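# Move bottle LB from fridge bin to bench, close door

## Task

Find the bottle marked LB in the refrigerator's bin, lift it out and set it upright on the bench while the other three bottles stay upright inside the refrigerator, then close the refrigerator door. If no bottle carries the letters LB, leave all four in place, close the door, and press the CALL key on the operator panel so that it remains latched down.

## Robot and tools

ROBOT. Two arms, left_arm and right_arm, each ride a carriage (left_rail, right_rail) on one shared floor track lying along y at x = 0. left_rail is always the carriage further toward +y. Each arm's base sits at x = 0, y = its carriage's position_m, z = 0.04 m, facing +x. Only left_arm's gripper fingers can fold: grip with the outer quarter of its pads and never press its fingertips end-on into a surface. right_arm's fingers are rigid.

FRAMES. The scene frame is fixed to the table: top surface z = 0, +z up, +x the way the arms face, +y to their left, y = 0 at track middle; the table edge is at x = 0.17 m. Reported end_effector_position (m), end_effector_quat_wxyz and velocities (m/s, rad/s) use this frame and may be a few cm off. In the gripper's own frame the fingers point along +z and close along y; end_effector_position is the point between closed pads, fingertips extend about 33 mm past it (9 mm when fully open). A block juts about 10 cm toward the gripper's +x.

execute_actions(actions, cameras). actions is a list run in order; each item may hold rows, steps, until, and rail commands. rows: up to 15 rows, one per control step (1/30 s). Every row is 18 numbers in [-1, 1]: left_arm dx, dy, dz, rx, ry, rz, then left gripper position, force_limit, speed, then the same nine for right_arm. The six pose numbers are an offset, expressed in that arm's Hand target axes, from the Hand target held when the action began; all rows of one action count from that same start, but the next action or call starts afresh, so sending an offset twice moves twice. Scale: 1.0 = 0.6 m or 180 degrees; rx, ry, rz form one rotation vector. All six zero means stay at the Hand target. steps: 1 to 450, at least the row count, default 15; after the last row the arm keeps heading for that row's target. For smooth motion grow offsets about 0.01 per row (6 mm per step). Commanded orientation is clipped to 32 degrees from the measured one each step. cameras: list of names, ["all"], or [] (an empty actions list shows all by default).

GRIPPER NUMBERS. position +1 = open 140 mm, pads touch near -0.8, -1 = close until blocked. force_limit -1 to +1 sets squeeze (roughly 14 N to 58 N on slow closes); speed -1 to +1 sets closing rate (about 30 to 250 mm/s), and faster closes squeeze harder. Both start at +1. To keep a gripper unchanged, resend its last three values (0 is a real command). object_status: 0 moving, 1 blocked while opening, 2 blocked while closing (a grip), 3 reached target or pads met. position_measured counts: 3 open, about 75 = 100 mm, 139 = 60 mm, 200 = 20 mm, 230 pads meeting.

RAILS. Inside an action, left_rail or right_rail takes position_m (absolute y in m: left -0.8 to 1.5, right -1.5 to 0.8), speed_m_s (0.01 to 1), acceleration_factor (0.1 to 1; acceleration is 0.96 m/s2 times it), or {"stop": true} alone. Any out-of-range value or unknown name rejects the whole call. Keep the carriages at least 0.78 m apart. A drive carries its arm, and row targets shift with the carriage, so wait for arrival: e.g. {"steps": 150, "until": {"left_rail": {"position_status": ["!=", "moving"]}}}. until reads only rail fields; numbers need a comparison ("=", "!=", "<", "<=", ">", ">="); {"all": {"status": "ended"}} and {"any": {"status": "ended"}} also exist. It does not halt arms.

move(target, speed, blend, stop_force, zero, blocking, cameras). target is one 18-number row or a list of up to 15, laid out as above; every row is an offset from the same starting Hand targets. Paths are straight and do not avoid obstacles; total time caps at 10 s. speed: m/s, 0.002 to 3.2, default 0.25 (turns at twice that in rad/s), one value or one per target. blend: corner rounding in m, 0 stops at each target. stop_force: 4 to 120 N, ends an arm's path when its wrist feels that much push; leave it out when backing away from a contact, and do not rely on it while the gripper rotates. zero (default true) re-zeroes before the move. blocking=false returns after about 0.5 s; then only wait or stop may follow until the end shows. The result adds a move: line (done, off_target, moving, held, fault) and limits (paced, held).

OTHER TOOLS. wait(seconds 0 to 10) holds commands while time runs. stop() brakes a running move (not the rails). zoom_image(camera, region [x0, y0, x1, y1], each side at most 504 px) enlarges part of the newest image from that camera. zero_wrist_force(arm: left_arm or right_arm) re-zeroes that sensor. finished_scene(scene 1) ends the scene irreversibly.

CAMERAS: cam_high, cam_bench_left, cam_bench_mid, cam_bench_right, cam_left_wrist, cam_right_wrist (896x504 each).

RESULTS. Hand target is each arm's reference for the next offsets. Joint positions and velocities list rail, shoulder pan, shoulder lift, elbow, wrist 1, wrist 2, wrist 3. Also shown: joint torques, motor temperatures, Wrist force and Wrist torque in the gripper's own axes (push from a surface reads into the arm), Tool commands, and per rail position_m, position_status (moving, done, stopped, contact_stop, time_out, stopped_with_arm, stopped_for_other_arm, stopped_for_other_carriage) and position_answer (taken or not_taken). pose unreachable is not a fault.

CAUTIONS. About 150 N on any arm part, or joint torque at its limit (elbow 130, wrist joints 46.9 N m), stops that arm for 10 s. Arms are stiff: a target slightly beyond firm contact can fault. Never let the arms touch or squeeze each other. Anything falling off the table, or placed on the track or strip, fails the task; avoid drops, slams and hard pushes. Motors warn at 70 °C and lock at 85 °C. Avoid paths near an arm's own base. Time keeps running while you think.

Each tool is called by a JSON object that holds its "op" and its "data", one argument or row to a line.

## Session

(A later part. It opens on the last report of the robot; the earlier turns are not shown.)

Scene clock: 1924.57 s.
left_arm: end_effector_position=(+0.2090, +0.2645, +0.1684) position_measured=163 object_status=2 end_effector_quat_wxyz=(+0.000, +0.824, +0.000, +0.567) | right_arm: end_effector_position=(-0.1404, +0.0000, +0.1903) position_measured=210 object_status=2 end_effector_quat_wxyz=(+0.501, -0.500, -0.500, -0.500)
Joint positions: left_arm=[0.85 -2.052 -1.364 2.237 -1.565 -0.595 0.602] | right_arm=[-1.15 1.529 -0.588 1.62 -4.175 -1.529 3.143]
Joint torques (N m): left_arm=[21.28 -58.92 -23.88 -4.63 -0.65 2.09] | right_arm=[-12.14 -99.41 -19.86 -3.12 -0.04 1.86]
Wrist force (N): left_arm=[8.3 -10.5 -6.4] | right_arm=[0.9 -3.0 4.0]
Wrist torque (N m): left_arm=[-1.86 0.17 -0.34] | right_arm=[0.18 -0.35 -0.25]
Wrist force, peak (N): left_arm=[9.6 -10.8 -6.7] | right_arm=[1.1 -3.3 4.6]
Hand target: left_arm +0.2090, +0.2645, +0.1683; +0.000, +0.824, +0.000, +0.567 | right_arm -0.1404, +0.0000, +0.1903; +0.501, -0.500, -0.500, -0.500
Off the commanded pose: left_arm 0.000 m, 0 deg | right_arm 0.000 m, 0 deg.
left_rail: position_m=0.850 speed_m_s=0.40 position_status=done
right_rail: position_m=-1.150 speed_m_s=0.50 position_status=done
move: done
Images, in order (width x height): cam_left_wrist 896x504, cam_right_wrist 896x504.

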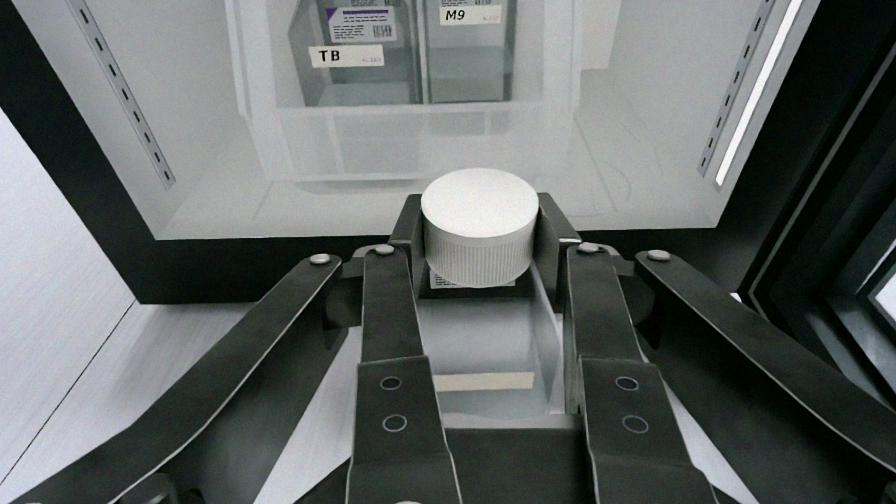

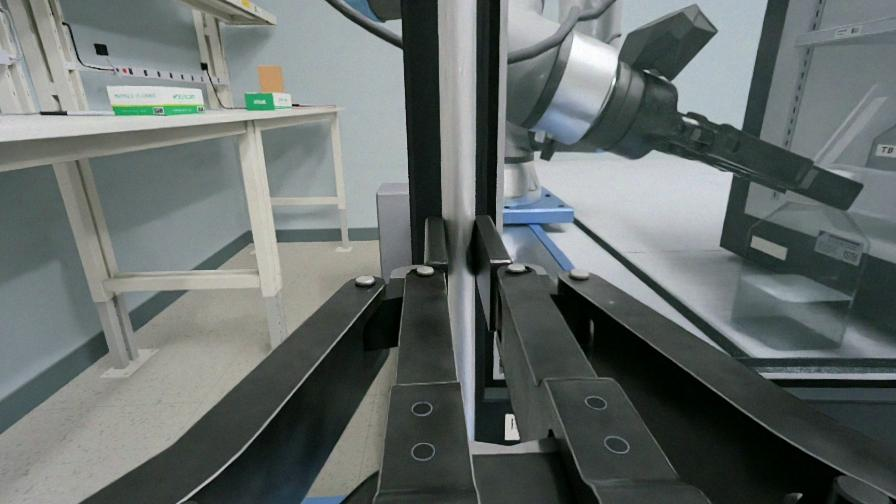

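{"op": "move", "data": {
  "target": [
    [0.0311, 0, -0.0119, 0, 0, 0, -1.0, 1.0, 0.35, 0, 0, 0, 0, 0, 0, -1.0, 0.0, -1.0],
    [0.1518, 0, -0.2172, 0, 0.1167, 0, -1.0, 1.0, 0.35, 0, 0, 0, 0, 0, 0, -1.0, 0.0, -1.0],
    [0.2325, 0, -0.2502, 0, 0.2278, 0, -1.0, 1.0, 0.35, 0, 0, 0, 0, 0, 0, -1.0, 0.0, -1.0],
    [0.304, 0, -0.0973, 0, 0.2278, 0, -1.0, 1.0, 0.35, 0, 0, 0, 0, 0, 0, -1.0, 0.0, -1.0]
  ],
  "speed": [0.08, 0.15, 0.15, 0.1],
  "blend": [0.01, 0.02, 0.02, 0],
  "cameras": ["cam_right_wrist", "cam_left_wrist"]
}}

Scene clock: 1945.27 s.
left_arm: end_effector_position=(+0.2197, +0.2645, +0.3596) position_measured=163 object_status=2 end_effector_quat_wxyz=(+0.000, +0.573, +0.000, +0.819) | right_arm: end_effector_position=(-0.1404, +0.0000, +0.1903) position_measured=210 object_status=2 end_effector_quat_wxyz=(+0.501, -0.500, -0.500, -0.500)
Joint positions: left_arm=[0.85 -2.038 -1.112 1.974 -0.182 -0.575 -0.596] | right_arm=[-1.15 1.529 -0.588 1.62 -4.175 -1.529 3.143]
Joint torques (N m): left_arm=[26.57 -58.51 -37.17 8.42 0.45 -3.51] | right_arm=[-13.63 -100.97 -18.6 -3.45 0.35 1.48]
Wrist force (N): left_arm=[-4.6 -8.8 0.8] | right_arm=[0.9 -3.1 4.6]
Wrist torque (N m): left_arm=[-1.77 -0.25 0.14] | right_arm=[0.16 -0.33 -0.25]
Wrist force, peak (N): left_arm=[8.5 -10.9 -6.5] | right_arm=[1.2 -3.2 4.7]
Hand target: left_arm +0.2198, +0.2645, +0.3595; +0.000, +0.573, +0.000, +0.819 | right_arm -0.1404, +0.0000, +0.1903; +0.501, -0.500, -0.500, -0.500
Off the commanded pose: left_arm 0.000 m, 0 deg | right_arm 0.000 m, 0 deg.
left_rail: position_m=0.850 speed_m_s=0.40 position_status=done
right_rail: position_m=-1.150 speed_m_s=0.50 position_status=done
move: done
Images, in order (width x height): cam_left_wrist 896x504, cam_right_wrist 896x504.

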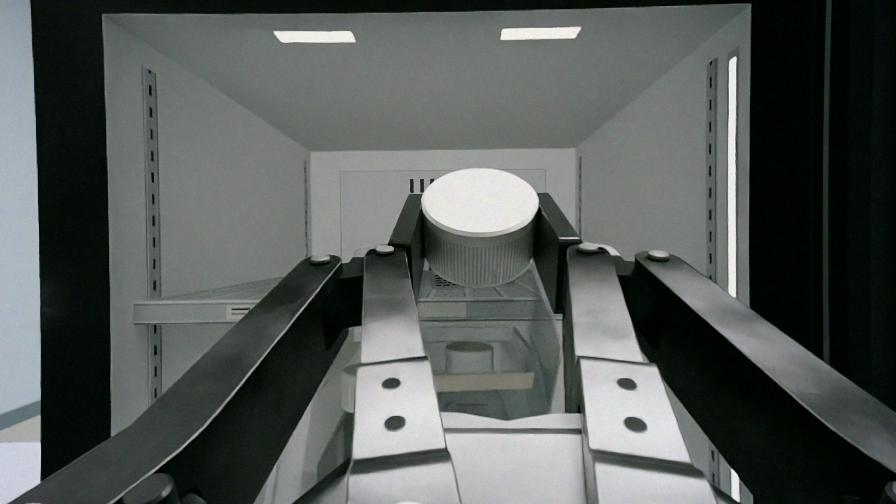

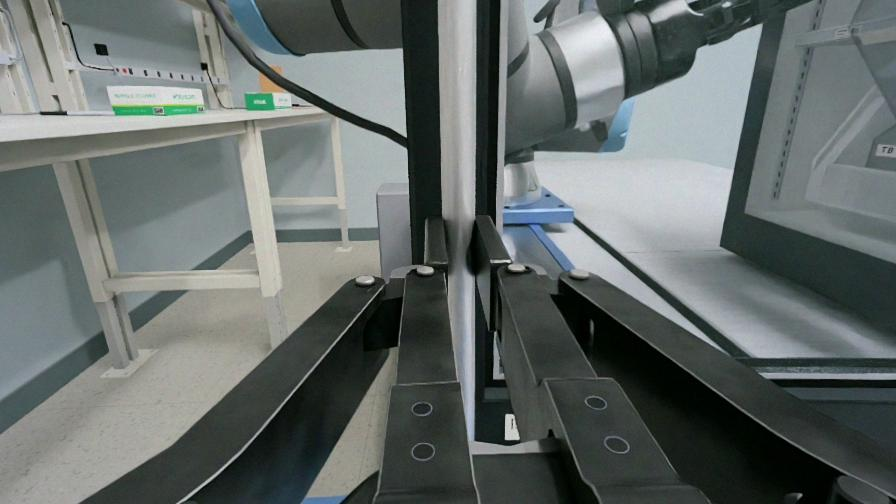

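{"op": "move", "data": {
  "target": [-0.1478, 0, 0.0568, 0, 0, 0, -1.0, 1.0, 0.35, 0, 0, 0, 0, 0, 0, -1.0, 0.0, -1.0],
  "speed": 0.025,
  "stop_force": 7,
  "cameras": ["cam_right_wrist", "cam_left_wrist"]
}}

Scene clock: 1958.20 s.
left_arm: end_effector_position=(+0.2822, +0.2645, +0.2879) position_measured=163 object_status=2 end_effector_quat_wxyz=(+0.000, +0.573, +0.000, +0.819) | right_arm: end_effector_position=(-0.1404, +0.0000, +0.1903) position_measured=210 object_status=2 end_effector_quat_wxyz=(+0.501, -0.500, -0.500, -0.500)
Joint positions: left_arm=[0.85 -1.937 -0.994 1.988 -0.199 -0.5 -0.73] | right_arm=[-1.15 1.529 -0.588 1.62 -4.175 -1.529 3.143]
Joint torques (N m): left_arm=[18.97 -60.55 -30.47 8.03 -0.44 -3.05] | right_arm=[-10.73 -103.16 -17.83 -3.18 -0.12 1.69]
Wrist force (N): left_arm=[-4.7 -8.5 0.9] | right_arm=[0.9 -3.1 4.2]
Wrist torque (N m): left_arm=[-1.70 -0.23 0.11] | right_arm=[0.16 -0.35 -0.25]
Wrist force, peak (N): left_arm=[-5.2 -9.3 0.5] | right_arm=[1.0 -3.4 4.7]
Hand target: left_arm +0.2822, +0.2645, +0.2879; +0.000, +0.573, +0.000, +0.819 | right_arm -0.1404, +0.0000, +0.1903; +0.501, -0.500, -0.500, -0.500
Off the commanded pose: left_arm 0.000 m, 0 deg | right_arm 0.000 m, 0 deg.
left_rail: position_m=0.850 speed_m_s=0.40 position_status=done
right_rail: position_m=-1.150 speed_m_s=0.50 position_status=done
move: done
Images, in order (width x height): cam_left_wrist 896x504, cam_right_wrist 896x504.

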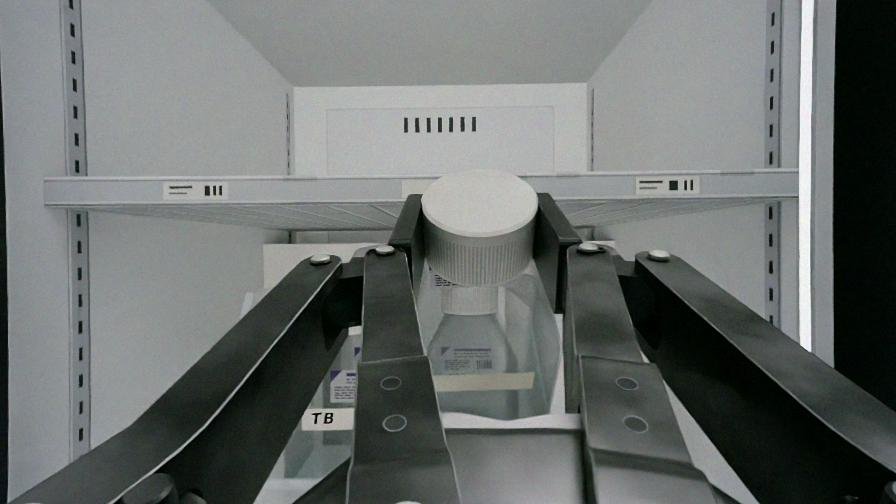

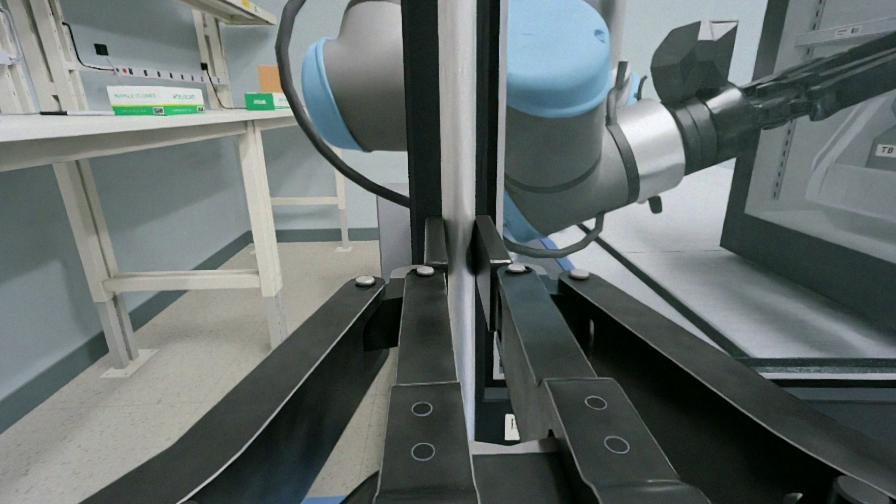

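{"op": "move", "data": {
  "target": [
    [-0.0257, 0, 0.0295, 0, -0.0333, 0, -1.0, 1.0, 0.35, 0, 0, 0, 0, 0, 0, -1.0, 0.0, -1.0],
    [-0.0476, 0, 0.051, 0, -0.0611, 0, -1.0, 1.0, 0.35, 0, 0, 0, 0, 0, 0, -1.0, 0.0, -1.0],
    [-0.076, 0, 0.0845, 0, -0.1167, 0, -1.0, 1.0, 0.35, 0, 0, 0, 0, 0, 0, -1.0, 0.0, -1.0],
    [-0.0955, -0.0017, 0.1206, 0, -0.1722, 0, -1.0, 1.0, 0.35, 0, 0, 0, 0, 0, 0, -1.0, 0.0, -1.0],
    [-0.1093, -0.0022, 0.1556, 0, -0.2222, 0, -1.0, 1.0, 0.35, 0, 0, 0, 0, 0, 0, -1.0, 0.0, -1.0]
  ],
  "speed": 0.04,
  "blend": [0.004, 0.004, 0.004, 0.004, 0],
  "stop_force": 10,
  "cameras": ["cam_right_wrist", "cam_left_wrist"]
}}

Scene clock: 1995.47 s.
left_arm: end_effector_position=(+0.3924, +0.2658, +0.2582) position_measured=163 object_status=2 end_effector_quat_wxyz=(+0.000, +0.819, +0.000, +0.574) | right_arm: end_effector_position=(-0.1404, +0.0000, +0.1903) position_measured=210 object_status=2 end_effector_quat_wxyz=(+0.501, -0.500, -0.500, -0.500)
Joint positions: left_arm=[0.85 -1.748 -1.488 2.274 -1.906 -0.389 1.088] | right_arm=[-1.15 1.529 -0.588 1.62 -4.175 -1.529 3.143]
Joint torques (N m): left_arm=[19.26 -65.87 -35.12 -6.27 0.77 2.16] | right_arm=[-12.01 -103.25 -15.05 -3.15 0.39 1.86]
Wrist force (N): left_arm=[-4.6 -8.4 2.5] | right_arm=[1.3 -2.9 4.3]
Wrist torque (N m): left_arm=[-1.84 -0.04 -0.22] | right_arm=[0.20 -0.43 -0.24]
Wrist force, peak (N): left_arm=[-5.0 -9.3 0.6] | right_arm=[1.2 -3.4 4.7]
Hand target: left_arm +0.3924, +0.2658, +0.2582; +0.000, +0.819, +0.000, +0.574 | right_arm -0.1404, +0.0000, +0.1903; +0.501, -0.500, -0.500, -0.500
Off the commanded pose: left_arm 0.000 m, 0 deg | right_arm 0.000 m, 0 deg.
left_rail: position_m=0.850 speed_m_s=0.40 position_status=done
right_rail: position_m=-1.150 speed_m_s=0.50 position_status=done
move: done
Images, in order (width x height): cam_left_wrist 896x504, cam_right_wrist 896x504.

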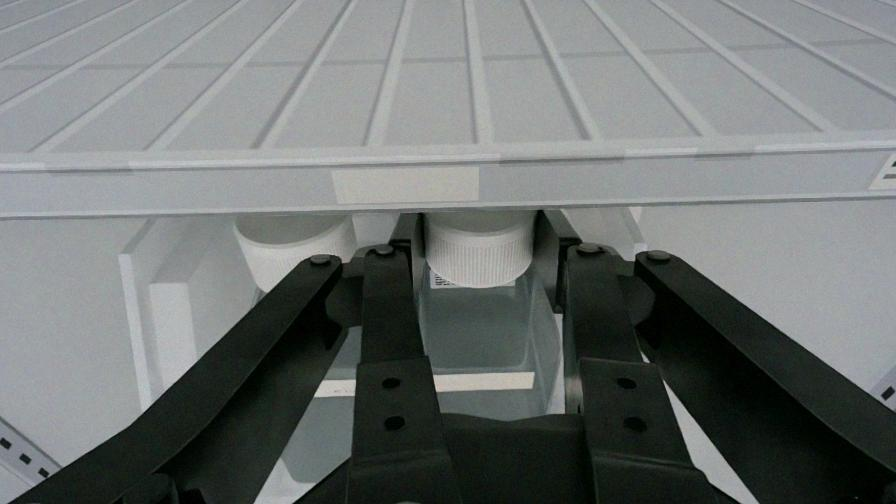

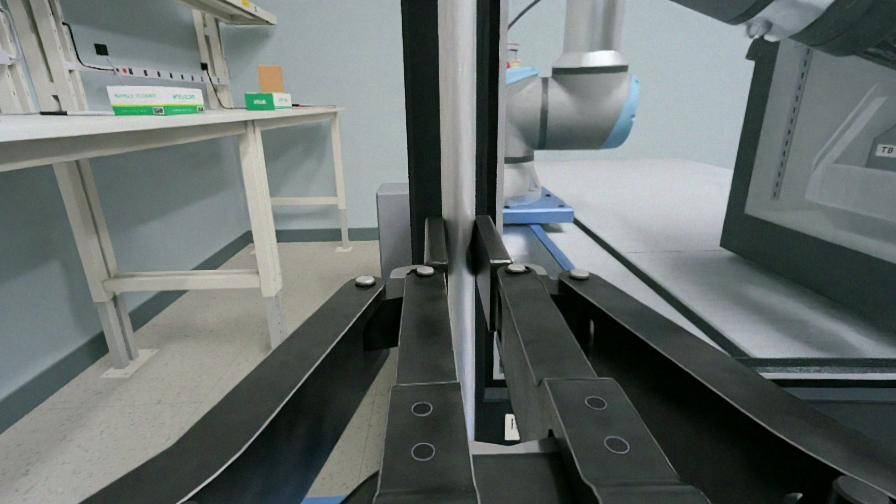

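{"op": "move", "data": {
  "target": [-0.0188, 0, 0.0068, 0, 0, 0, -1.0, 1.0, 0.35, 0, 0, 0, 0, 0, 0, -1.0, 0.0, -1.0],
  "speed": 0.01,
  "stop_force": 5,
  "cameras": ["cam_left_wrist"]
}}

Scene clock: 2000.90 s.
left_arm: end_effector_position=(+0.3924, +0.2658, +0.2523) position_measured=163 object_status=2 end_effector_quat_wxyz=(+0.000, +0.819, +0.000, +0.574) | right_arm: end_effector_position=(-0.1404, +0.0000, +0.1903) position_measured=210 object_status=2 end_effector_quat_wxyz=(+0.501, -0.500, -0.500, -0.500)
Joint positions: left_arm=[0.85 -1.748 -1.479 2.279 -1.919 -0.389 1.088] | right_arm=[-1.15 1.529 -0.588 1.62 -4.175 -1.529 3.143]
Joint torques (N m): left_arm=[11.31 -66.76 -48.04 -1.08 1.55 -1.25] | right_arm=[-12.55 -101.73 -15.61 -3.4 0.39 1.92]
Wrist force (N): left_arm=[-0.9 -9.4 1.9] | right_arm=[0.8 -3.1 4.3]
Wrist torque (N m): left_arm=[-1.86 -0.17 -0.17] | right_arm=[0.15 -0.40 -0.25]
Wrist force, peak (N): left_arm=[10.6 -11.2 -0.8] | right_arm=[1.1 -3.3 4.7]
Hand target: left_arm +0.3924, +0.2658, +0.2523; +0.000, +0.819, +0.000, +0.574 (not the last commanded pose) | right_arm -0.1404, +0.0000, +0.1903; +0.501, -0.500, -0.500, -0.500
Off the commanded pose: left_arm 0.006 m, 0 deg | right_arm 0.000 m, 0 deg.
left_rail: position_m=0.850 speed_m_s=0.40 position_status=done
right_rail: position_m=-1.150 speed_m_s=0.50 position_status=done
move: contact (left_arm)
Images, in order (width x height): cam_left_wrist 896x504.

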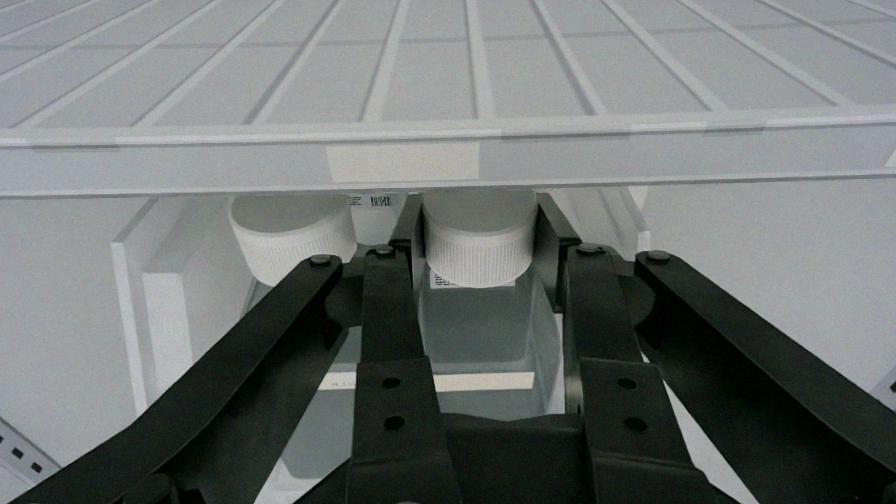

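{"op": "execute_actions", "data": {
  "actions": [
    {"rows": [[0, 0, 0, 0, 0, 0, -0.12, 1.0, -1.0, 0, 0, 0, 0, 0, 0, -1.0, 0.0, -1.0]], "steps": 30}
  ],
  "cameras": ["cam_left_wrist"]
}}

Scene clock: 2005.97 s.
left_arm: end_effector_position=(+0.3924, +0.2658, +0.2524) position_measured=144 object_status=3 end_effector_quat_wxyz=(+0.000, +0.819, +0.000, +0.574) | right_arm: end_effector_position=(-0.1404, +0.0000, +0.1903) position_measured=210 object_status=2 end_effector_quat_wxyz=(+0.501, -0.500, -0.500, -0.500)
Joint positions: left_arm=[0.85 -1.748 -1.479 2.279 -1.919 -0.389 1.088] | right_arm=[-1.15 1.529 -0.588 1.62 -4.175 -1.529 3.143]
Joint torques (N m): left_arm=[12.24 -61.43 -39.69 -2.45 1.47 1.4] | right_arm=[-9.9 -100.87 -15.98 -3.69 0.18 1.81]
Wrist force (N): left_arm=[-0.5 -8.5 1.5] | right_arm=[1.1 -2.7 4.2]
Wrist torque (N m): left_arm=[-1.84 -0.06 -0.22] | right_arm=[0.18 -0.45 -0.25]
Wrist force, peak (N): left_arm=[-1.5 -9.8 2.1] | right_arm=[0.9 -3.5 4.6]
Hand target: left_arm +0.3924, +0.2658, +0.2523; +0.000, +0.819, +0.000, +0.574 | right_arm -0.1404, +0.0000, +0.1903; +0.501, -0.500, -0.500, -0.500
Off the commanded pose: left_arm 0.000 m, 0 deg | right_arm 0.000 m, 0 deg.
left_rail: position_m=0.850 speed_m_s=0.40 position_status=done
right_rail: position_m=-1.150 speed_m_s=0.50 position_status=done
Images, in order (width x height): cam_left_wrist 896x504.

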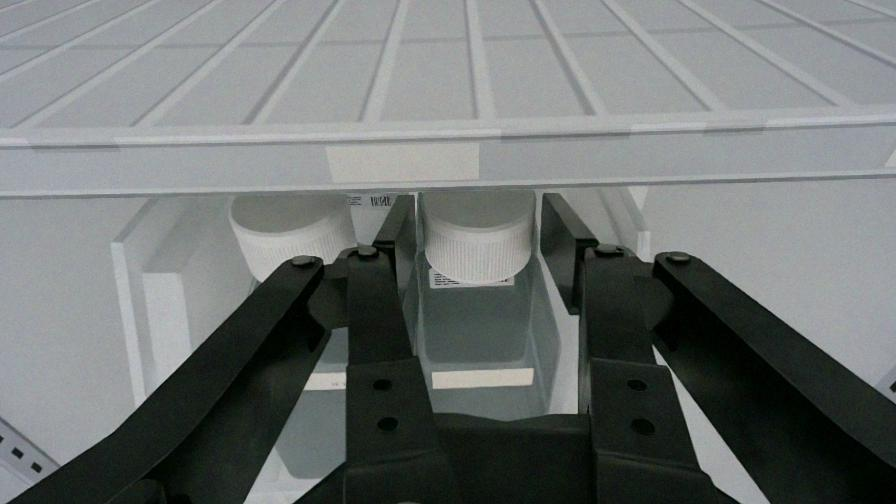

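{"op": "move", "data": {
  "target": [-0.0798, 0, -0.2193, 0, 0, 0, -0.12, 1.0, -1.0, 0, 0, 0, 0, 0, 0, -1.0, 0.0, -1.0],
  "speed": 0.08,
  "stop_force": 8,
  "cameras": ["cam_left_wrist", "cam_right_wrist"]
}}

Scene clock: 2013.80 s.
left_arm: end_effector_position=(+0.2523, +0.2658, +0.2523) position_measured=144 object_status=3 end_effector_quat_wxyz=(+0.000, +0.819, +0.000, +0.574) | right_arm: end_effector_position=(-0.1404, +0.0000, +0.1903) position_measured=210 object_status=2 end_effector_quat_wxyz=(+0.501, -0.500, -0.500, -0.500)
Joint positions: left_arm=[0.85 -1.987 -1.491 2.203 -1.445 -0.536 0.658] | right_arm=[-1.15 1.529 -0.588 1.62 -4.175 -1.529 3.143]
Joint torques (N m): left_arm=[-17.92 -32.15 -47.85 0.97 -0.71 -3] | right_arm=[-10.28 -102.3 -17.26 -3.34 0.28 1.53]
Wrist force (N): left_arm=[-0.3 -8.7 1.3] | right_arm=[0.6 -3.2 4.1]
Wrist torque (N m): left_arm=[-1.88 -0.09 0.09] | right_arm=[0.07 -0.34 -0.25]
Wrist force, peak (N): left_arm=[-0.4 -9.2 1.7] | right_arm=[1.0 -3.1 4.6]
Hand target: left_arm +0.2523, +0.2658, +0.2523; +0.000, +0.819, +0.000, +0.574 | right_arm -0.1404, +0.0000, +0.1903; +0.501, -0.500, -0.500, -0.500
Off the commanded pose: left_arm 0.000 m, 0 deg | right_arm 0.000 m, 0 deg.
left_rail: position_m=0.850 speed_m_s=0.40 position_status=done
right_rail: position_m=-1.150 speed_m_s=0.50 position_status=done
move: done
Images, in order (width x height): cam_left_wrist 896x504, cam_right_wrist 896x504.

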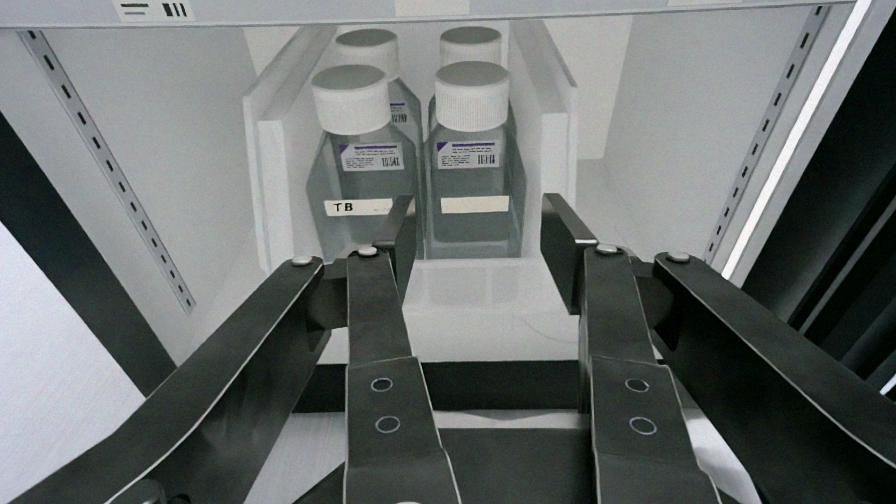

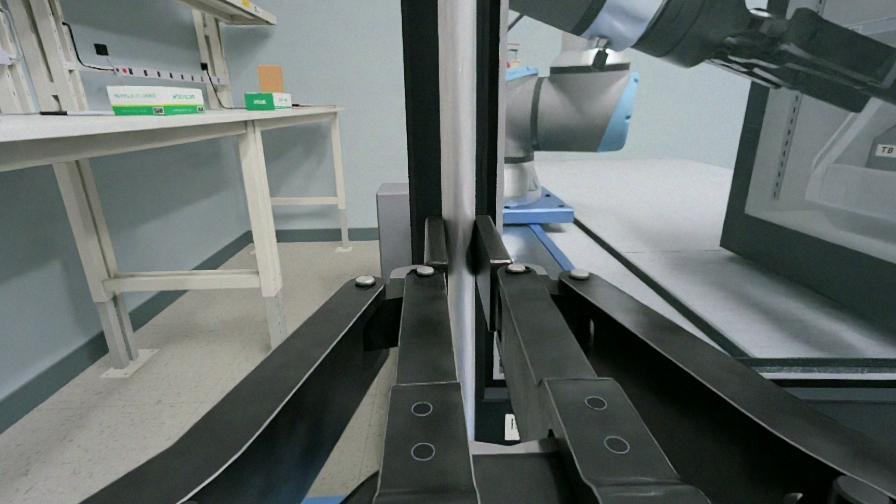

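{"op": "zoom_image", "data": {
  "camera": "cam_left_wrist",
  "region": [300, 20, 540, 270]
}}

Scaled by 2.016 from the camera's 896x504 image, which has a finer 1280x720 frame.

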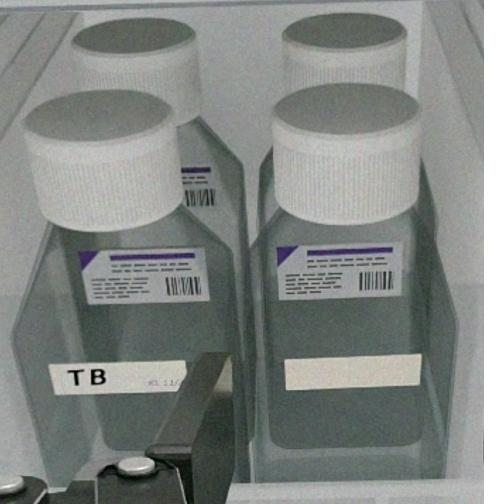

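{"op": "move", "data": {
  "target": [-0.0235, 0, -0.2972, 0, 0.1111, 0, -0.12, 1.0, -1.0, 0, 0, 0, 0, 0, 0, -1.0, 0.0, -1.0],
  "speed": 0.2
}}

{"op": "execute_actions", "data": {
  "actions": [
    {"left_rail": {"position_m": 1.4, "speed_m_s": 0.4}, "steps": 150, "until": {"left_rail": {"position_status": ["!=", "moving"]}}}
  ],
  "cameras": ["all"]
}}

Scene clock: 2034.37 s.
left_arm: end_effector_position=(+0.0800, +0.2659, +0.2999) position_measured=144 object_status=3 end_effector_quat_wxyz=(+0.000, +0.707, +0.000, +0.707) | right_arm: end_effector_position=(-0.1404, +0.0000, +0.1903) position_measured=210 object_status=2 end_effector_quat_wxyz=(+0.501, -0.500, -0.500, -0.500)
Joint positions: left_arm=[0.85 -2.266 -1.253 1.988 -0.734 -0.695 0] | right_arm=[-1.15 1.529 -0.588 1.62 -4.175 -1.529 3.143]
Joint torques (N m): left_arm=[-17.11 -44.52 -42.88 4.48 -3.72 -2.97] | right_arm=[-12.48 -102.54 -19.01 -3.64 0.88 1.78]
Wrist force (N): left_arm=[-0.4 -8.9 1.8] | right_arm=[0.7 -3.0 4.2]
Wrist torque (N m): left_arm=[-1.88 -0.02 0.10] | right_arm=[0.12 -0.36 -0.25]
Wrist force, peak (N): left_arm=[0.6 -9.0 3.1] | right_arm=[0.8 -3.0 4.8]
Hand target: left_arm +0.0799, +0.2659, +0.2999; +0.000, +0.707, +0.000, +0.707 | right_arm -0.1404, +0.0000, +0.1903; +0.501, -0.500, -0.500, -0.500
Off the commanded pose: left_arm 0.000 m, 0 deg | right_arm 0.000 m, 0 deg.
left_rail: position_m=0.850 speed_m_s=0.40 position_status=done
right_rail: position_m=-1.150 speed_m_s=0.50 position_status=done
move: done

Scene clock: 2036.70 s.
left_arm: end_effector_position=(+0.0799, +0.8158, +0.2999) position_measured=144 object_status=3 end_effector_quat_wxyz=(+0.000, +0.707, +0.000, +0.707) | right_arm: end_effector_position=(-0.1404, +0.0000, +0.1903) position_measured=210 object_status=2 end_effector_quat_wxyz=(+0.501, -0.500, -0.500, -0.500)
Joint positions: left_arm=[1.4 -2.266 -1.253 1.988 -0.734 -0.695 0] | right_arm=[-1.15 1.529 -0.588 1.62 -4.175 -1.529 3.143]
Joint torques (N m): left_arm=[-13.18 -55.67 -32.14 3.16 -0.49 -3.15] | right_arm=[-11.08 -102.62 -20.7 -4.02 0.4 2.26]
Wrist force (N): left_arm=[-0.3 -9.2 2.1] | right_arm=[1.1 -2.8 4.3]
Wrist torque (N m): left_arm=[-1.94 -0.05 0.09] | right_arm=[0.17 -0.45 -0.25]
Wrist force, peak (N): left_arm=[-0.4 -10.5 2.1] | right_arm=[1.0 -3.1 4.5]
Hand target: left_arm +0.0799, +0.8159, +0.2999; +0.000, +0.707, +0.000, +0.707 | right_arm -0.1404, +0.0000, +0.1903; +0.501, -0.500, -0.500, -0.500
Tool commands: left_gripper/position=-0.12 left_gripper/force_limit=+1.0 left_gripper/speed=-1.0 right_gripper/position=-1.0 right_gripper/force_limit=+0.0 right_gripper/speed=-1.0
Off the commanded pose: left_arm 0.000 m, 0 deg | right_arm 0.000 m, 0 deg.
left_rail: position_m=1.400 speed_m_s=0.40 position_status=done
right_rail: position_m=-1.150 speed_m_s=0.50 position_status=done

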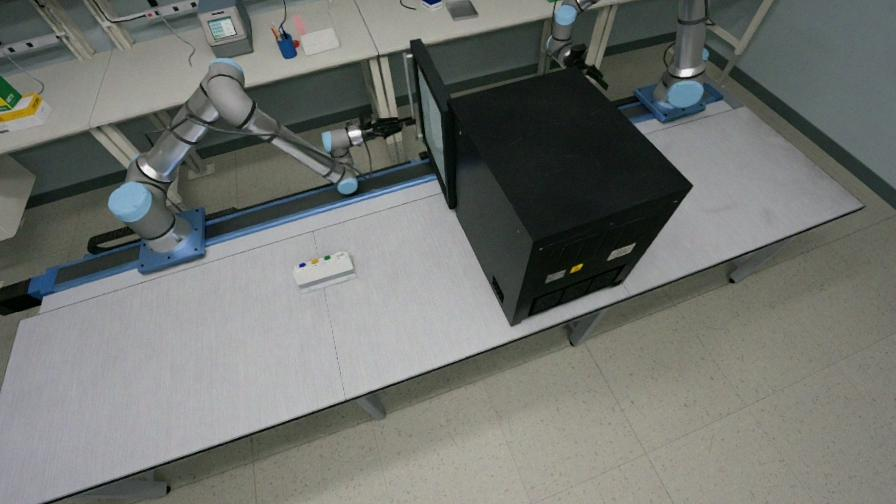

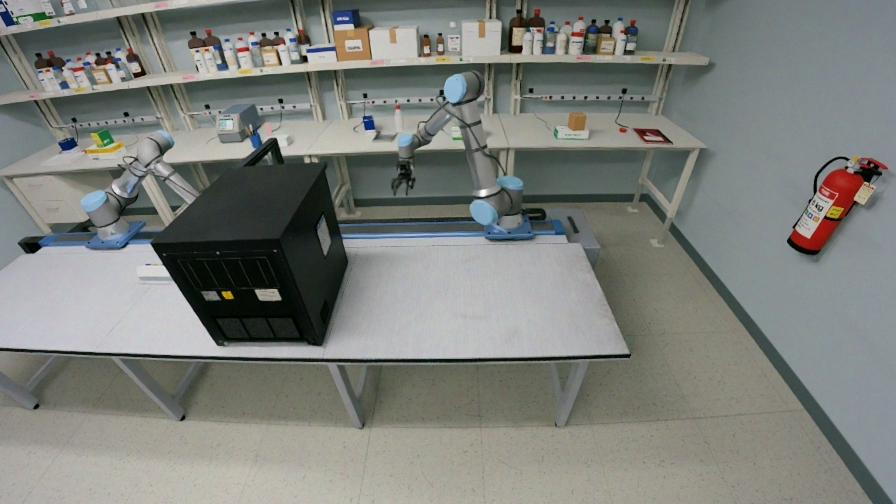

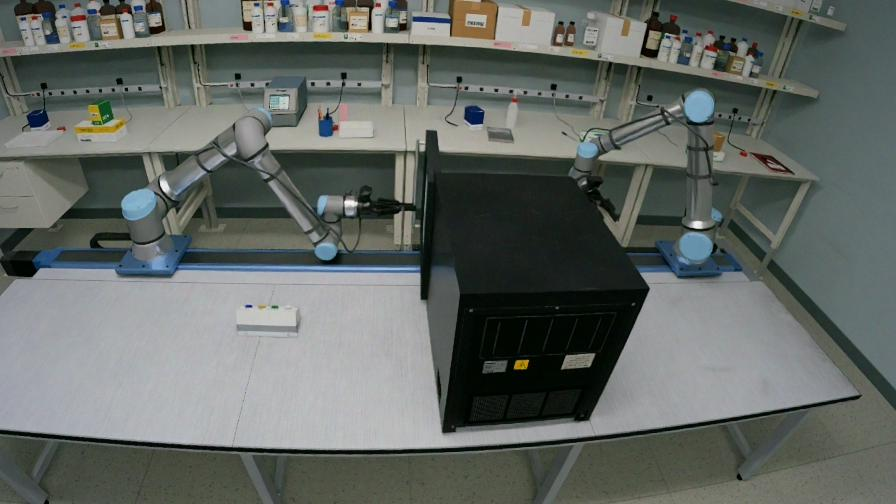

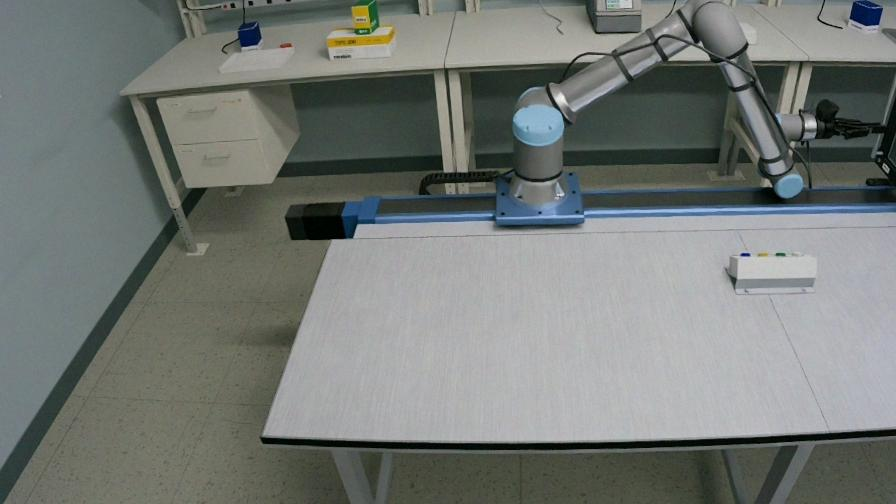

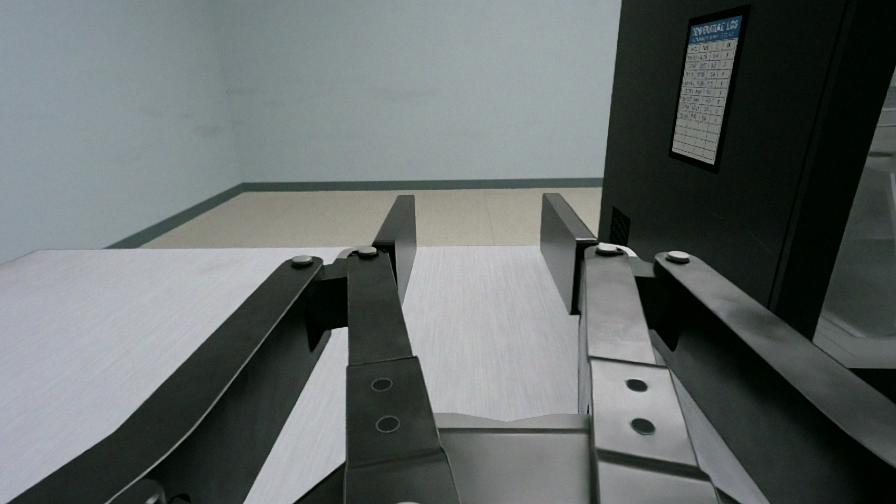

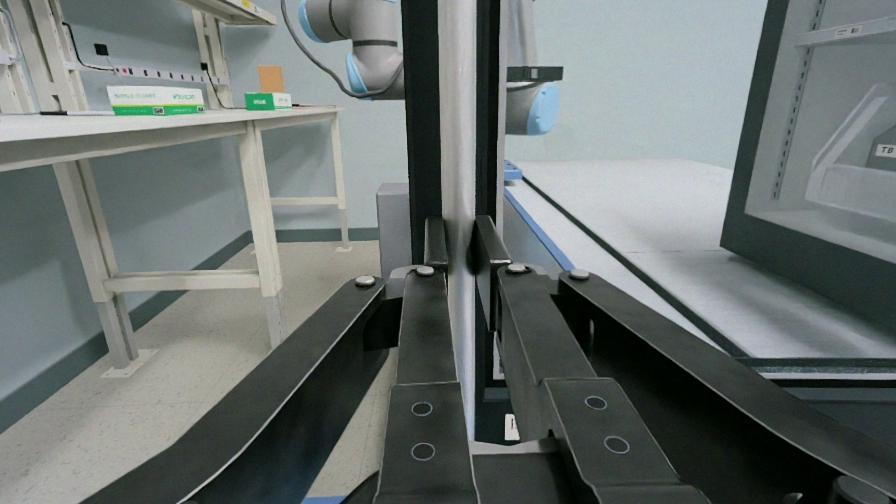

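{"op": "execute_actions", "data": {
  "actions": [
    {"left_rail": {"position_m": 1.0}, "steps": 120, "until": {"left_rail": {"position_status": ["!=", "moving"]}}}
  ]
}}

{"op": "move", "data": {
  "target": [
    [0.1667, 0, -0.6333, 0, 0, 0, -0.44, 1.0, -1.0, 0, 0, 0, 0, 0, 0, -1.0, 0.0, -1.0],
    [0.1667, 0.6333, -0.6333, 0, 0, 0, -0.44, 1.0, -1.0, 0, 0, 0, 0, 0, 0, -1.0, 0.0, -1.0]
  ],
  "speed": 0.25,
  "blend": 0.06,
  "cameras": ["cam_left_wrist", "cam_right_wrist", "cam_bench_mid"]
}}

Scene clock: 2161.43 s.
left_arm: end_effector_position=(+0.0799, +0.4159, +0.2999) position_measured=144 object_status=3 end_effector_quat_wxyz=(+0.000, +0.707, +0.000, +0.707) | right_arm: end_effector_position=(-0.1404, +0.0000, +0.1903) position_measured=210 object_status=2 end_effector_quat_wxyz=(+0.501, -0.500, -0.500, -0.500)
Joint positions: left_arm=[1 -2.266 -1.253 1.988 -0.734 -0.695 0] | right_arm=[-1.15 1.529 -0.588 1.62 -4.175 -1.529 3.143]
Joint torques (N m): left_arm=[13.8 -80.87 -35 1.52 1.58 -2.95] | right_arm=[-10.83 -103.76 -20.73 -4.29 0.64 1.81]
Wrist force (N): left_arm=[-0.3 -8.7 1.6] | right_arm=[0.8 -3.1 4.2]
Wrist torque (N m): left_arm=[-1.83 -0.06 0.10] | right_arm=[0.10 -0.37 -0.24]
Wrist force, peak (N): left_arm=[-0.4 -10.8 1.9] | right_arm=[0.8 -3.2 4.7]
Hand target: left_arm +0.0799, +0.4159, +0.2999; +0.000, +0.707, +0.000, +0.707 | right_arm -0.1404, +0.0000, +0.1903; +0.501, -0.500, -0.500, -0.500
Tool commands: left_gripper/position=-0.12 left_gripper/force_limit=+1.0 left_gripper/speed=-1.0 right_gripper/position=-1.0 right_gripper/force_limit=+0.0 right_gripper/speed=-1.0
Off the commanded pose: left_arm 0.000 m, 0 deg | right_arm 0.000 m, 0 deg.
left_rail: position_m=1.000 speed_m_s=0.40 position_status=done
right_rail: position_m=-1.150 speed_m_s=0.50 position_status=done

Scene clock: 2165.73 s.
left_arm: end_effector_position=(-0.2999, +0.0362, +0.3996) position_measured=185 object_status=3 end_effector_quat_wxyz=(+0.000, +0.707, -0.001, +0.707) | right_arm: end_effector_position=(-0.1404, +0.0000, +0.1903) position_measured=210 object_status=2 end_effector_quat_wxyz=(+0.501, -0.500, -0.500, -0.500)
Joint positions: left_arm=[1 -2.309 -0.315 0.124 0.191 -0.736 0] | right_arm=[-1.15 1.529 -0.588 1.62 -4.175 -1.529 3.143]
Joint torques (N m): left_arm=[20.74 -121.82 -55.46 4.87 -2.59 -2.94] | right_arm=[-8.78 -103.28 -22.2 -3.78 0.05 1.7]
Wrist force (N): left_arm=[-0.6 -9.2 1.7] | right_arm=[1.0 -2.7 4.4]
Wrist torque (N m): left_arm=[-1.92 -0.04 0.09] | right_arm=[0.18 -0.43 -0.24]
Wrist force, peak (N): left_arm=[-1.1 -9.5 3.9] | right_arm=[0.9 -3.1 4.6]
Hand target: left_arm -0.3002, +0.0359, +0.3997; +0.000, +0.707, +0.000, +0.707 | right_arm -0.1404, +0.0000, +0.1903; +0.501, -0.500, -0.500, -0.500
Off the commanded pose: left_arm 0.000 m, 0 deg | right_arm 0.000 m, 0 deg.
left_rail: position_m=1.000 speed_m_s=0.40 position_status=done
right_rail: position_m=-1.150 speed_m_s=0.50 position_status=done
move: done
Images, in order (width x height): cam_bench_mid 896x504, cam_left_wrist 896x504, cam_right_wrist 896x504.

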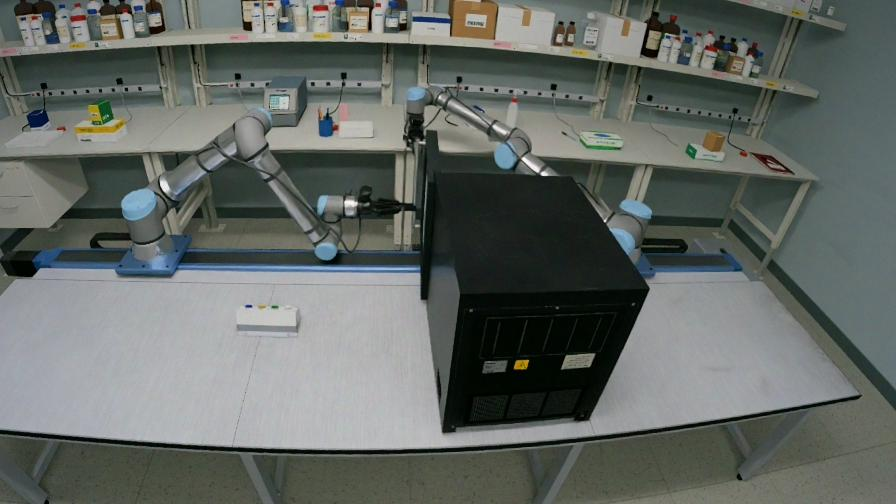

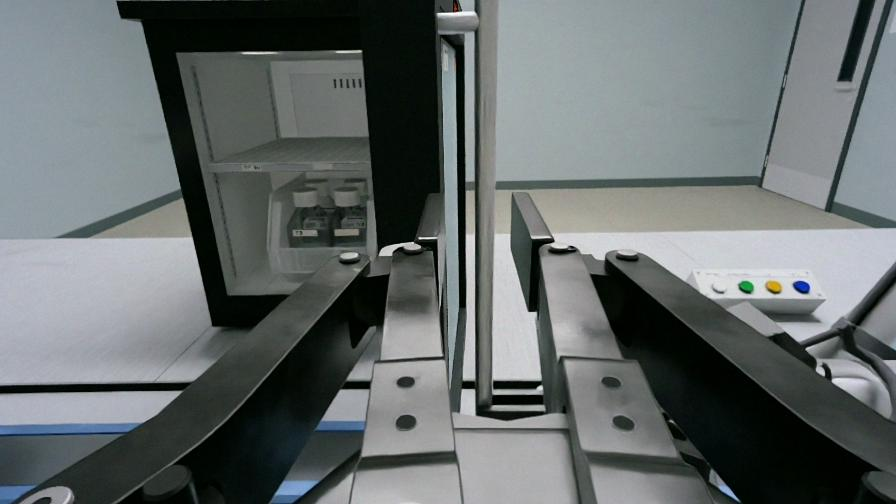

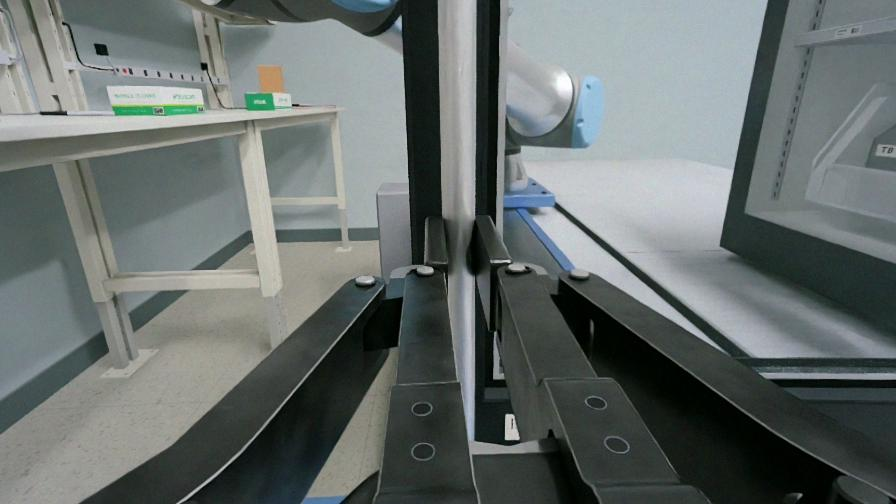

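{"op": "zoom_image", "data": {
  "camera": "cam_left_wrist",
  "region": [340, 0, 600, 440]
}}

Scaled by 1.145 from the camera's 896x504 image, which has a finer 1280x720 frame.

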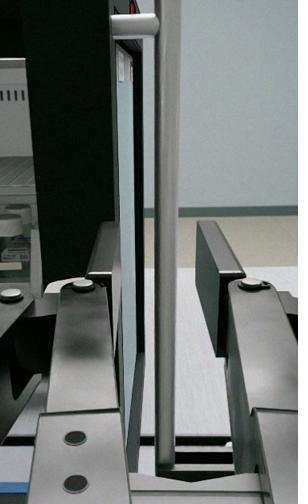

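{"op": "move", "data": {
  "target": [0, 0.0267, 0.155, 0, 0, 0, -0.48, 1.0, -1.0, 0, 0, 0, 0, 0, 0, -1.0, 0.0, -1.0],
  "speed": 0.15,
  "cameras": ["cam_left_wrist"]
}}

{"op": "zoom_image", "data": {
  "camera": "cam_left_wrist",
  "region": [380, 60, 580, 440]
}}

Scene clock: 2188.83 s.
left_arm: end_effector_position=(-0.2072, +0.0199, +0.3998) position_measured=190 object_status=3 end_effector_quat_wxyz=(+0.000, +0.707, +0.000, +0.707) | right_arm: end_effector_position=(-0.1404, +0.0000, +0.1903) position_measured=210 object_status=2 end_effector_quat_wxyz=(+0.501, -0.500, -0.500, -0.500)
Joint positions: left_arm=[1 -2.236 -0.5 0.491 0.01 -0.665 0] | right_arm=[-1.15 1.529 -0.588 1.62 -4.175 -1.529 3.143]
Joint torques (N m): left_arm=[20.84 -147.91 -42.33 -0.92 2.58 2.6] | right_arm=[-9.7 -102.57 -23.25 -3.9 -0.07 1.81]
Wrist force (N): left_arm=[-0.1 -9.0 1.7] | right_arm=[0.7 -3.0 4.5]
Wrist torque (N m): left_arm=[-1.88 -0.10 -0.24] | right_arm=[0.12 -0.37 -0.24]
Wrist force, peak (N): left_arm=[-0.2 -9.7 1.8] | right_arm=[0.8 -3.2 4.8]
Hand target: left_arm -0.2072, +0.0199, +0.3998; +0.000, +0.707, +0.000, +0.707 | right_arm -0.1404, +0.0000, +0.1903; +0.501, -0.500, -0.500, -0.500
Off the commanded pose: left_arm 0.000 m, 0 deg | right_arm 0.000 m, 0 deg.
left_rail: position_m=1.000 speed_m_s=0.40 position_status=done
right_rail: position_m=-1.150 speed_m_s=0.50 position_status=done
move: done
Images, in order (width x height): cam_left_wrist 896x504.

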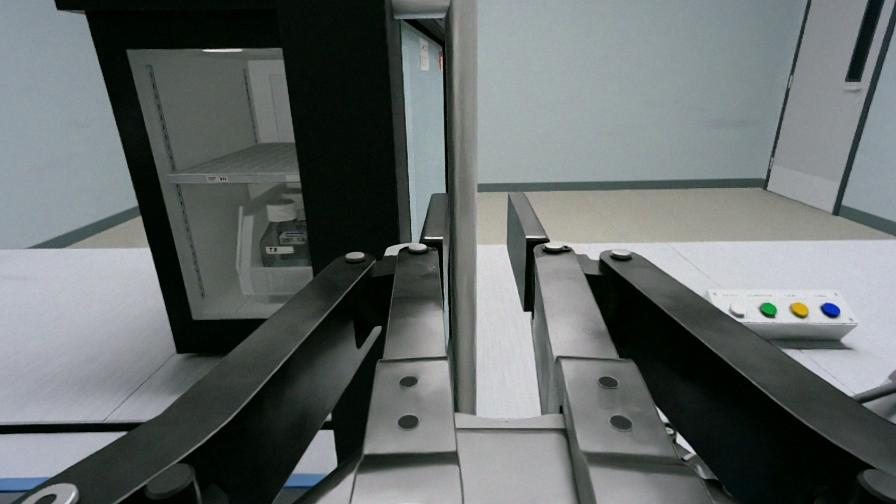

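Scaled by 1.326 from the camera's 896x504 image, which has a finer 1280x720 frame.

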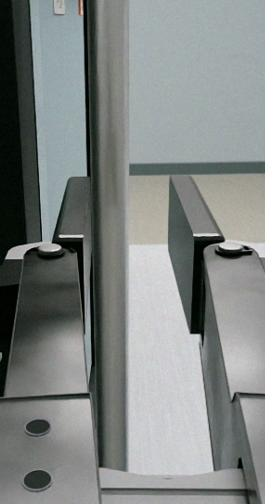

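{"op": "move", "data": {
  "target": [0, -0.0073, 0.115, 0, 0, 0, -0.48, 1.0, -1.0, 0, 0, 0, 0, 0, 0, -1.0, 0.0, -1.0],
  "speed": 0.05,
  "stop_force": 7,
  "cameras": ["cam_left_wrist"]
}}

{"op": "zoom_image", "data": {
  "camera": "cam_left_wrist",
  "region": [380, 60, 580, 440]
}}

Scene clock: 2199.10 s.
left_arm: end_effector_position=(-0.1382, +0.0243, +0.3998) position_measured=190 object_status=3 end_effector_quat_wxyz=(+0.000, +0.707, +0.000, +0.707) | right_arm: end_effector_position=(-0.1404, +0.0000, +0.1903) position_measured=210 object_status=2 end_effector_quat_wxyz=(+0.501, -0.500, -0.500, -0.500)
Joint positions: left_arm=[1 -2.188 -0.606 0.694 -0.087 -0.617 0] | right_arm=[-1.15 1.529 -0.588 1.62 -4.175 -1.529 3.143]
Joint torques (N m): left_arm=[18.72 -143.75 -41.09 -0.34 2.64 2.05] | right_arm=[-10.42 -106.01 -26.2 -4.21 0.47 1.66]
Wrist force (N): left_arm=[-0.1 -9.1 2.0] | right_arm=[0.9 -2.8 4.3]
Wrist torque (N m): left_arm=[-1.92 -0.11 -0.24] | right_arm=[0.15 -0.41 -0.25]
Wrist force, peak (N): left_arm=[-0.4 -9.5 1.6] | right_arm=[0.9 -3.2 4.7]
Hand target: left_arm -0.1382, +0.0243, +0.3998; +0.000, +0.707, +0.000, +0.707 | right_arm -0.1404, +0.0000, +0.1903; +0.501, -0.500, -0.500, -0.500
Off the commanded pose: left_arm 0.000 m, 0 deg | right_arm 0.000 m, 0 deg.
left_rail: position_m=1.000 speed_m_s=0.40 position_status=done
right_rail: position_m=-1.150 speed_m_s=0.50 position_status=done
move: done
Images, in order (width x height): cam_left_wrist 896x504.

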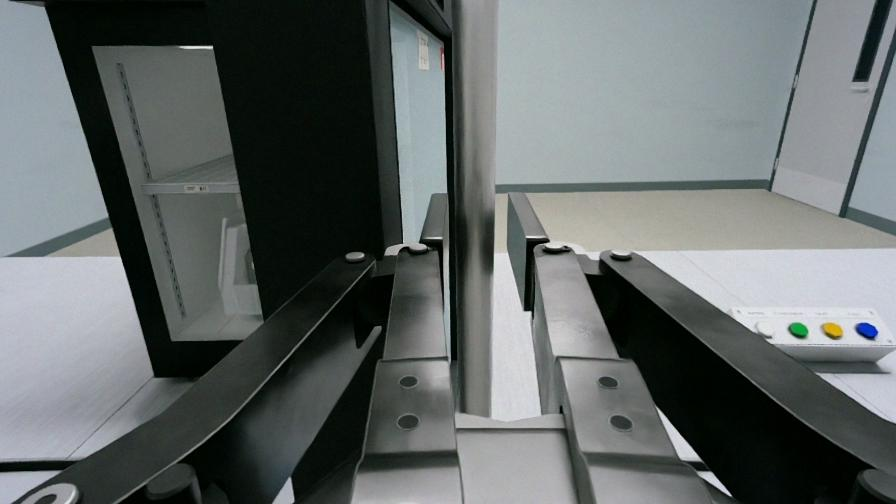

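Scaled by 1.326 from the camera's 896x504 image, which has a finer 1280x720 frame.

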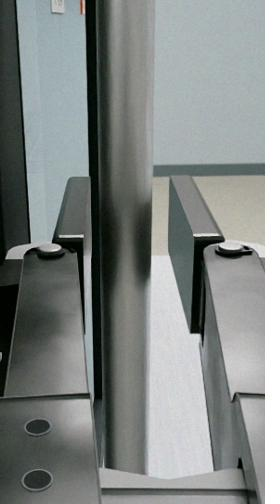

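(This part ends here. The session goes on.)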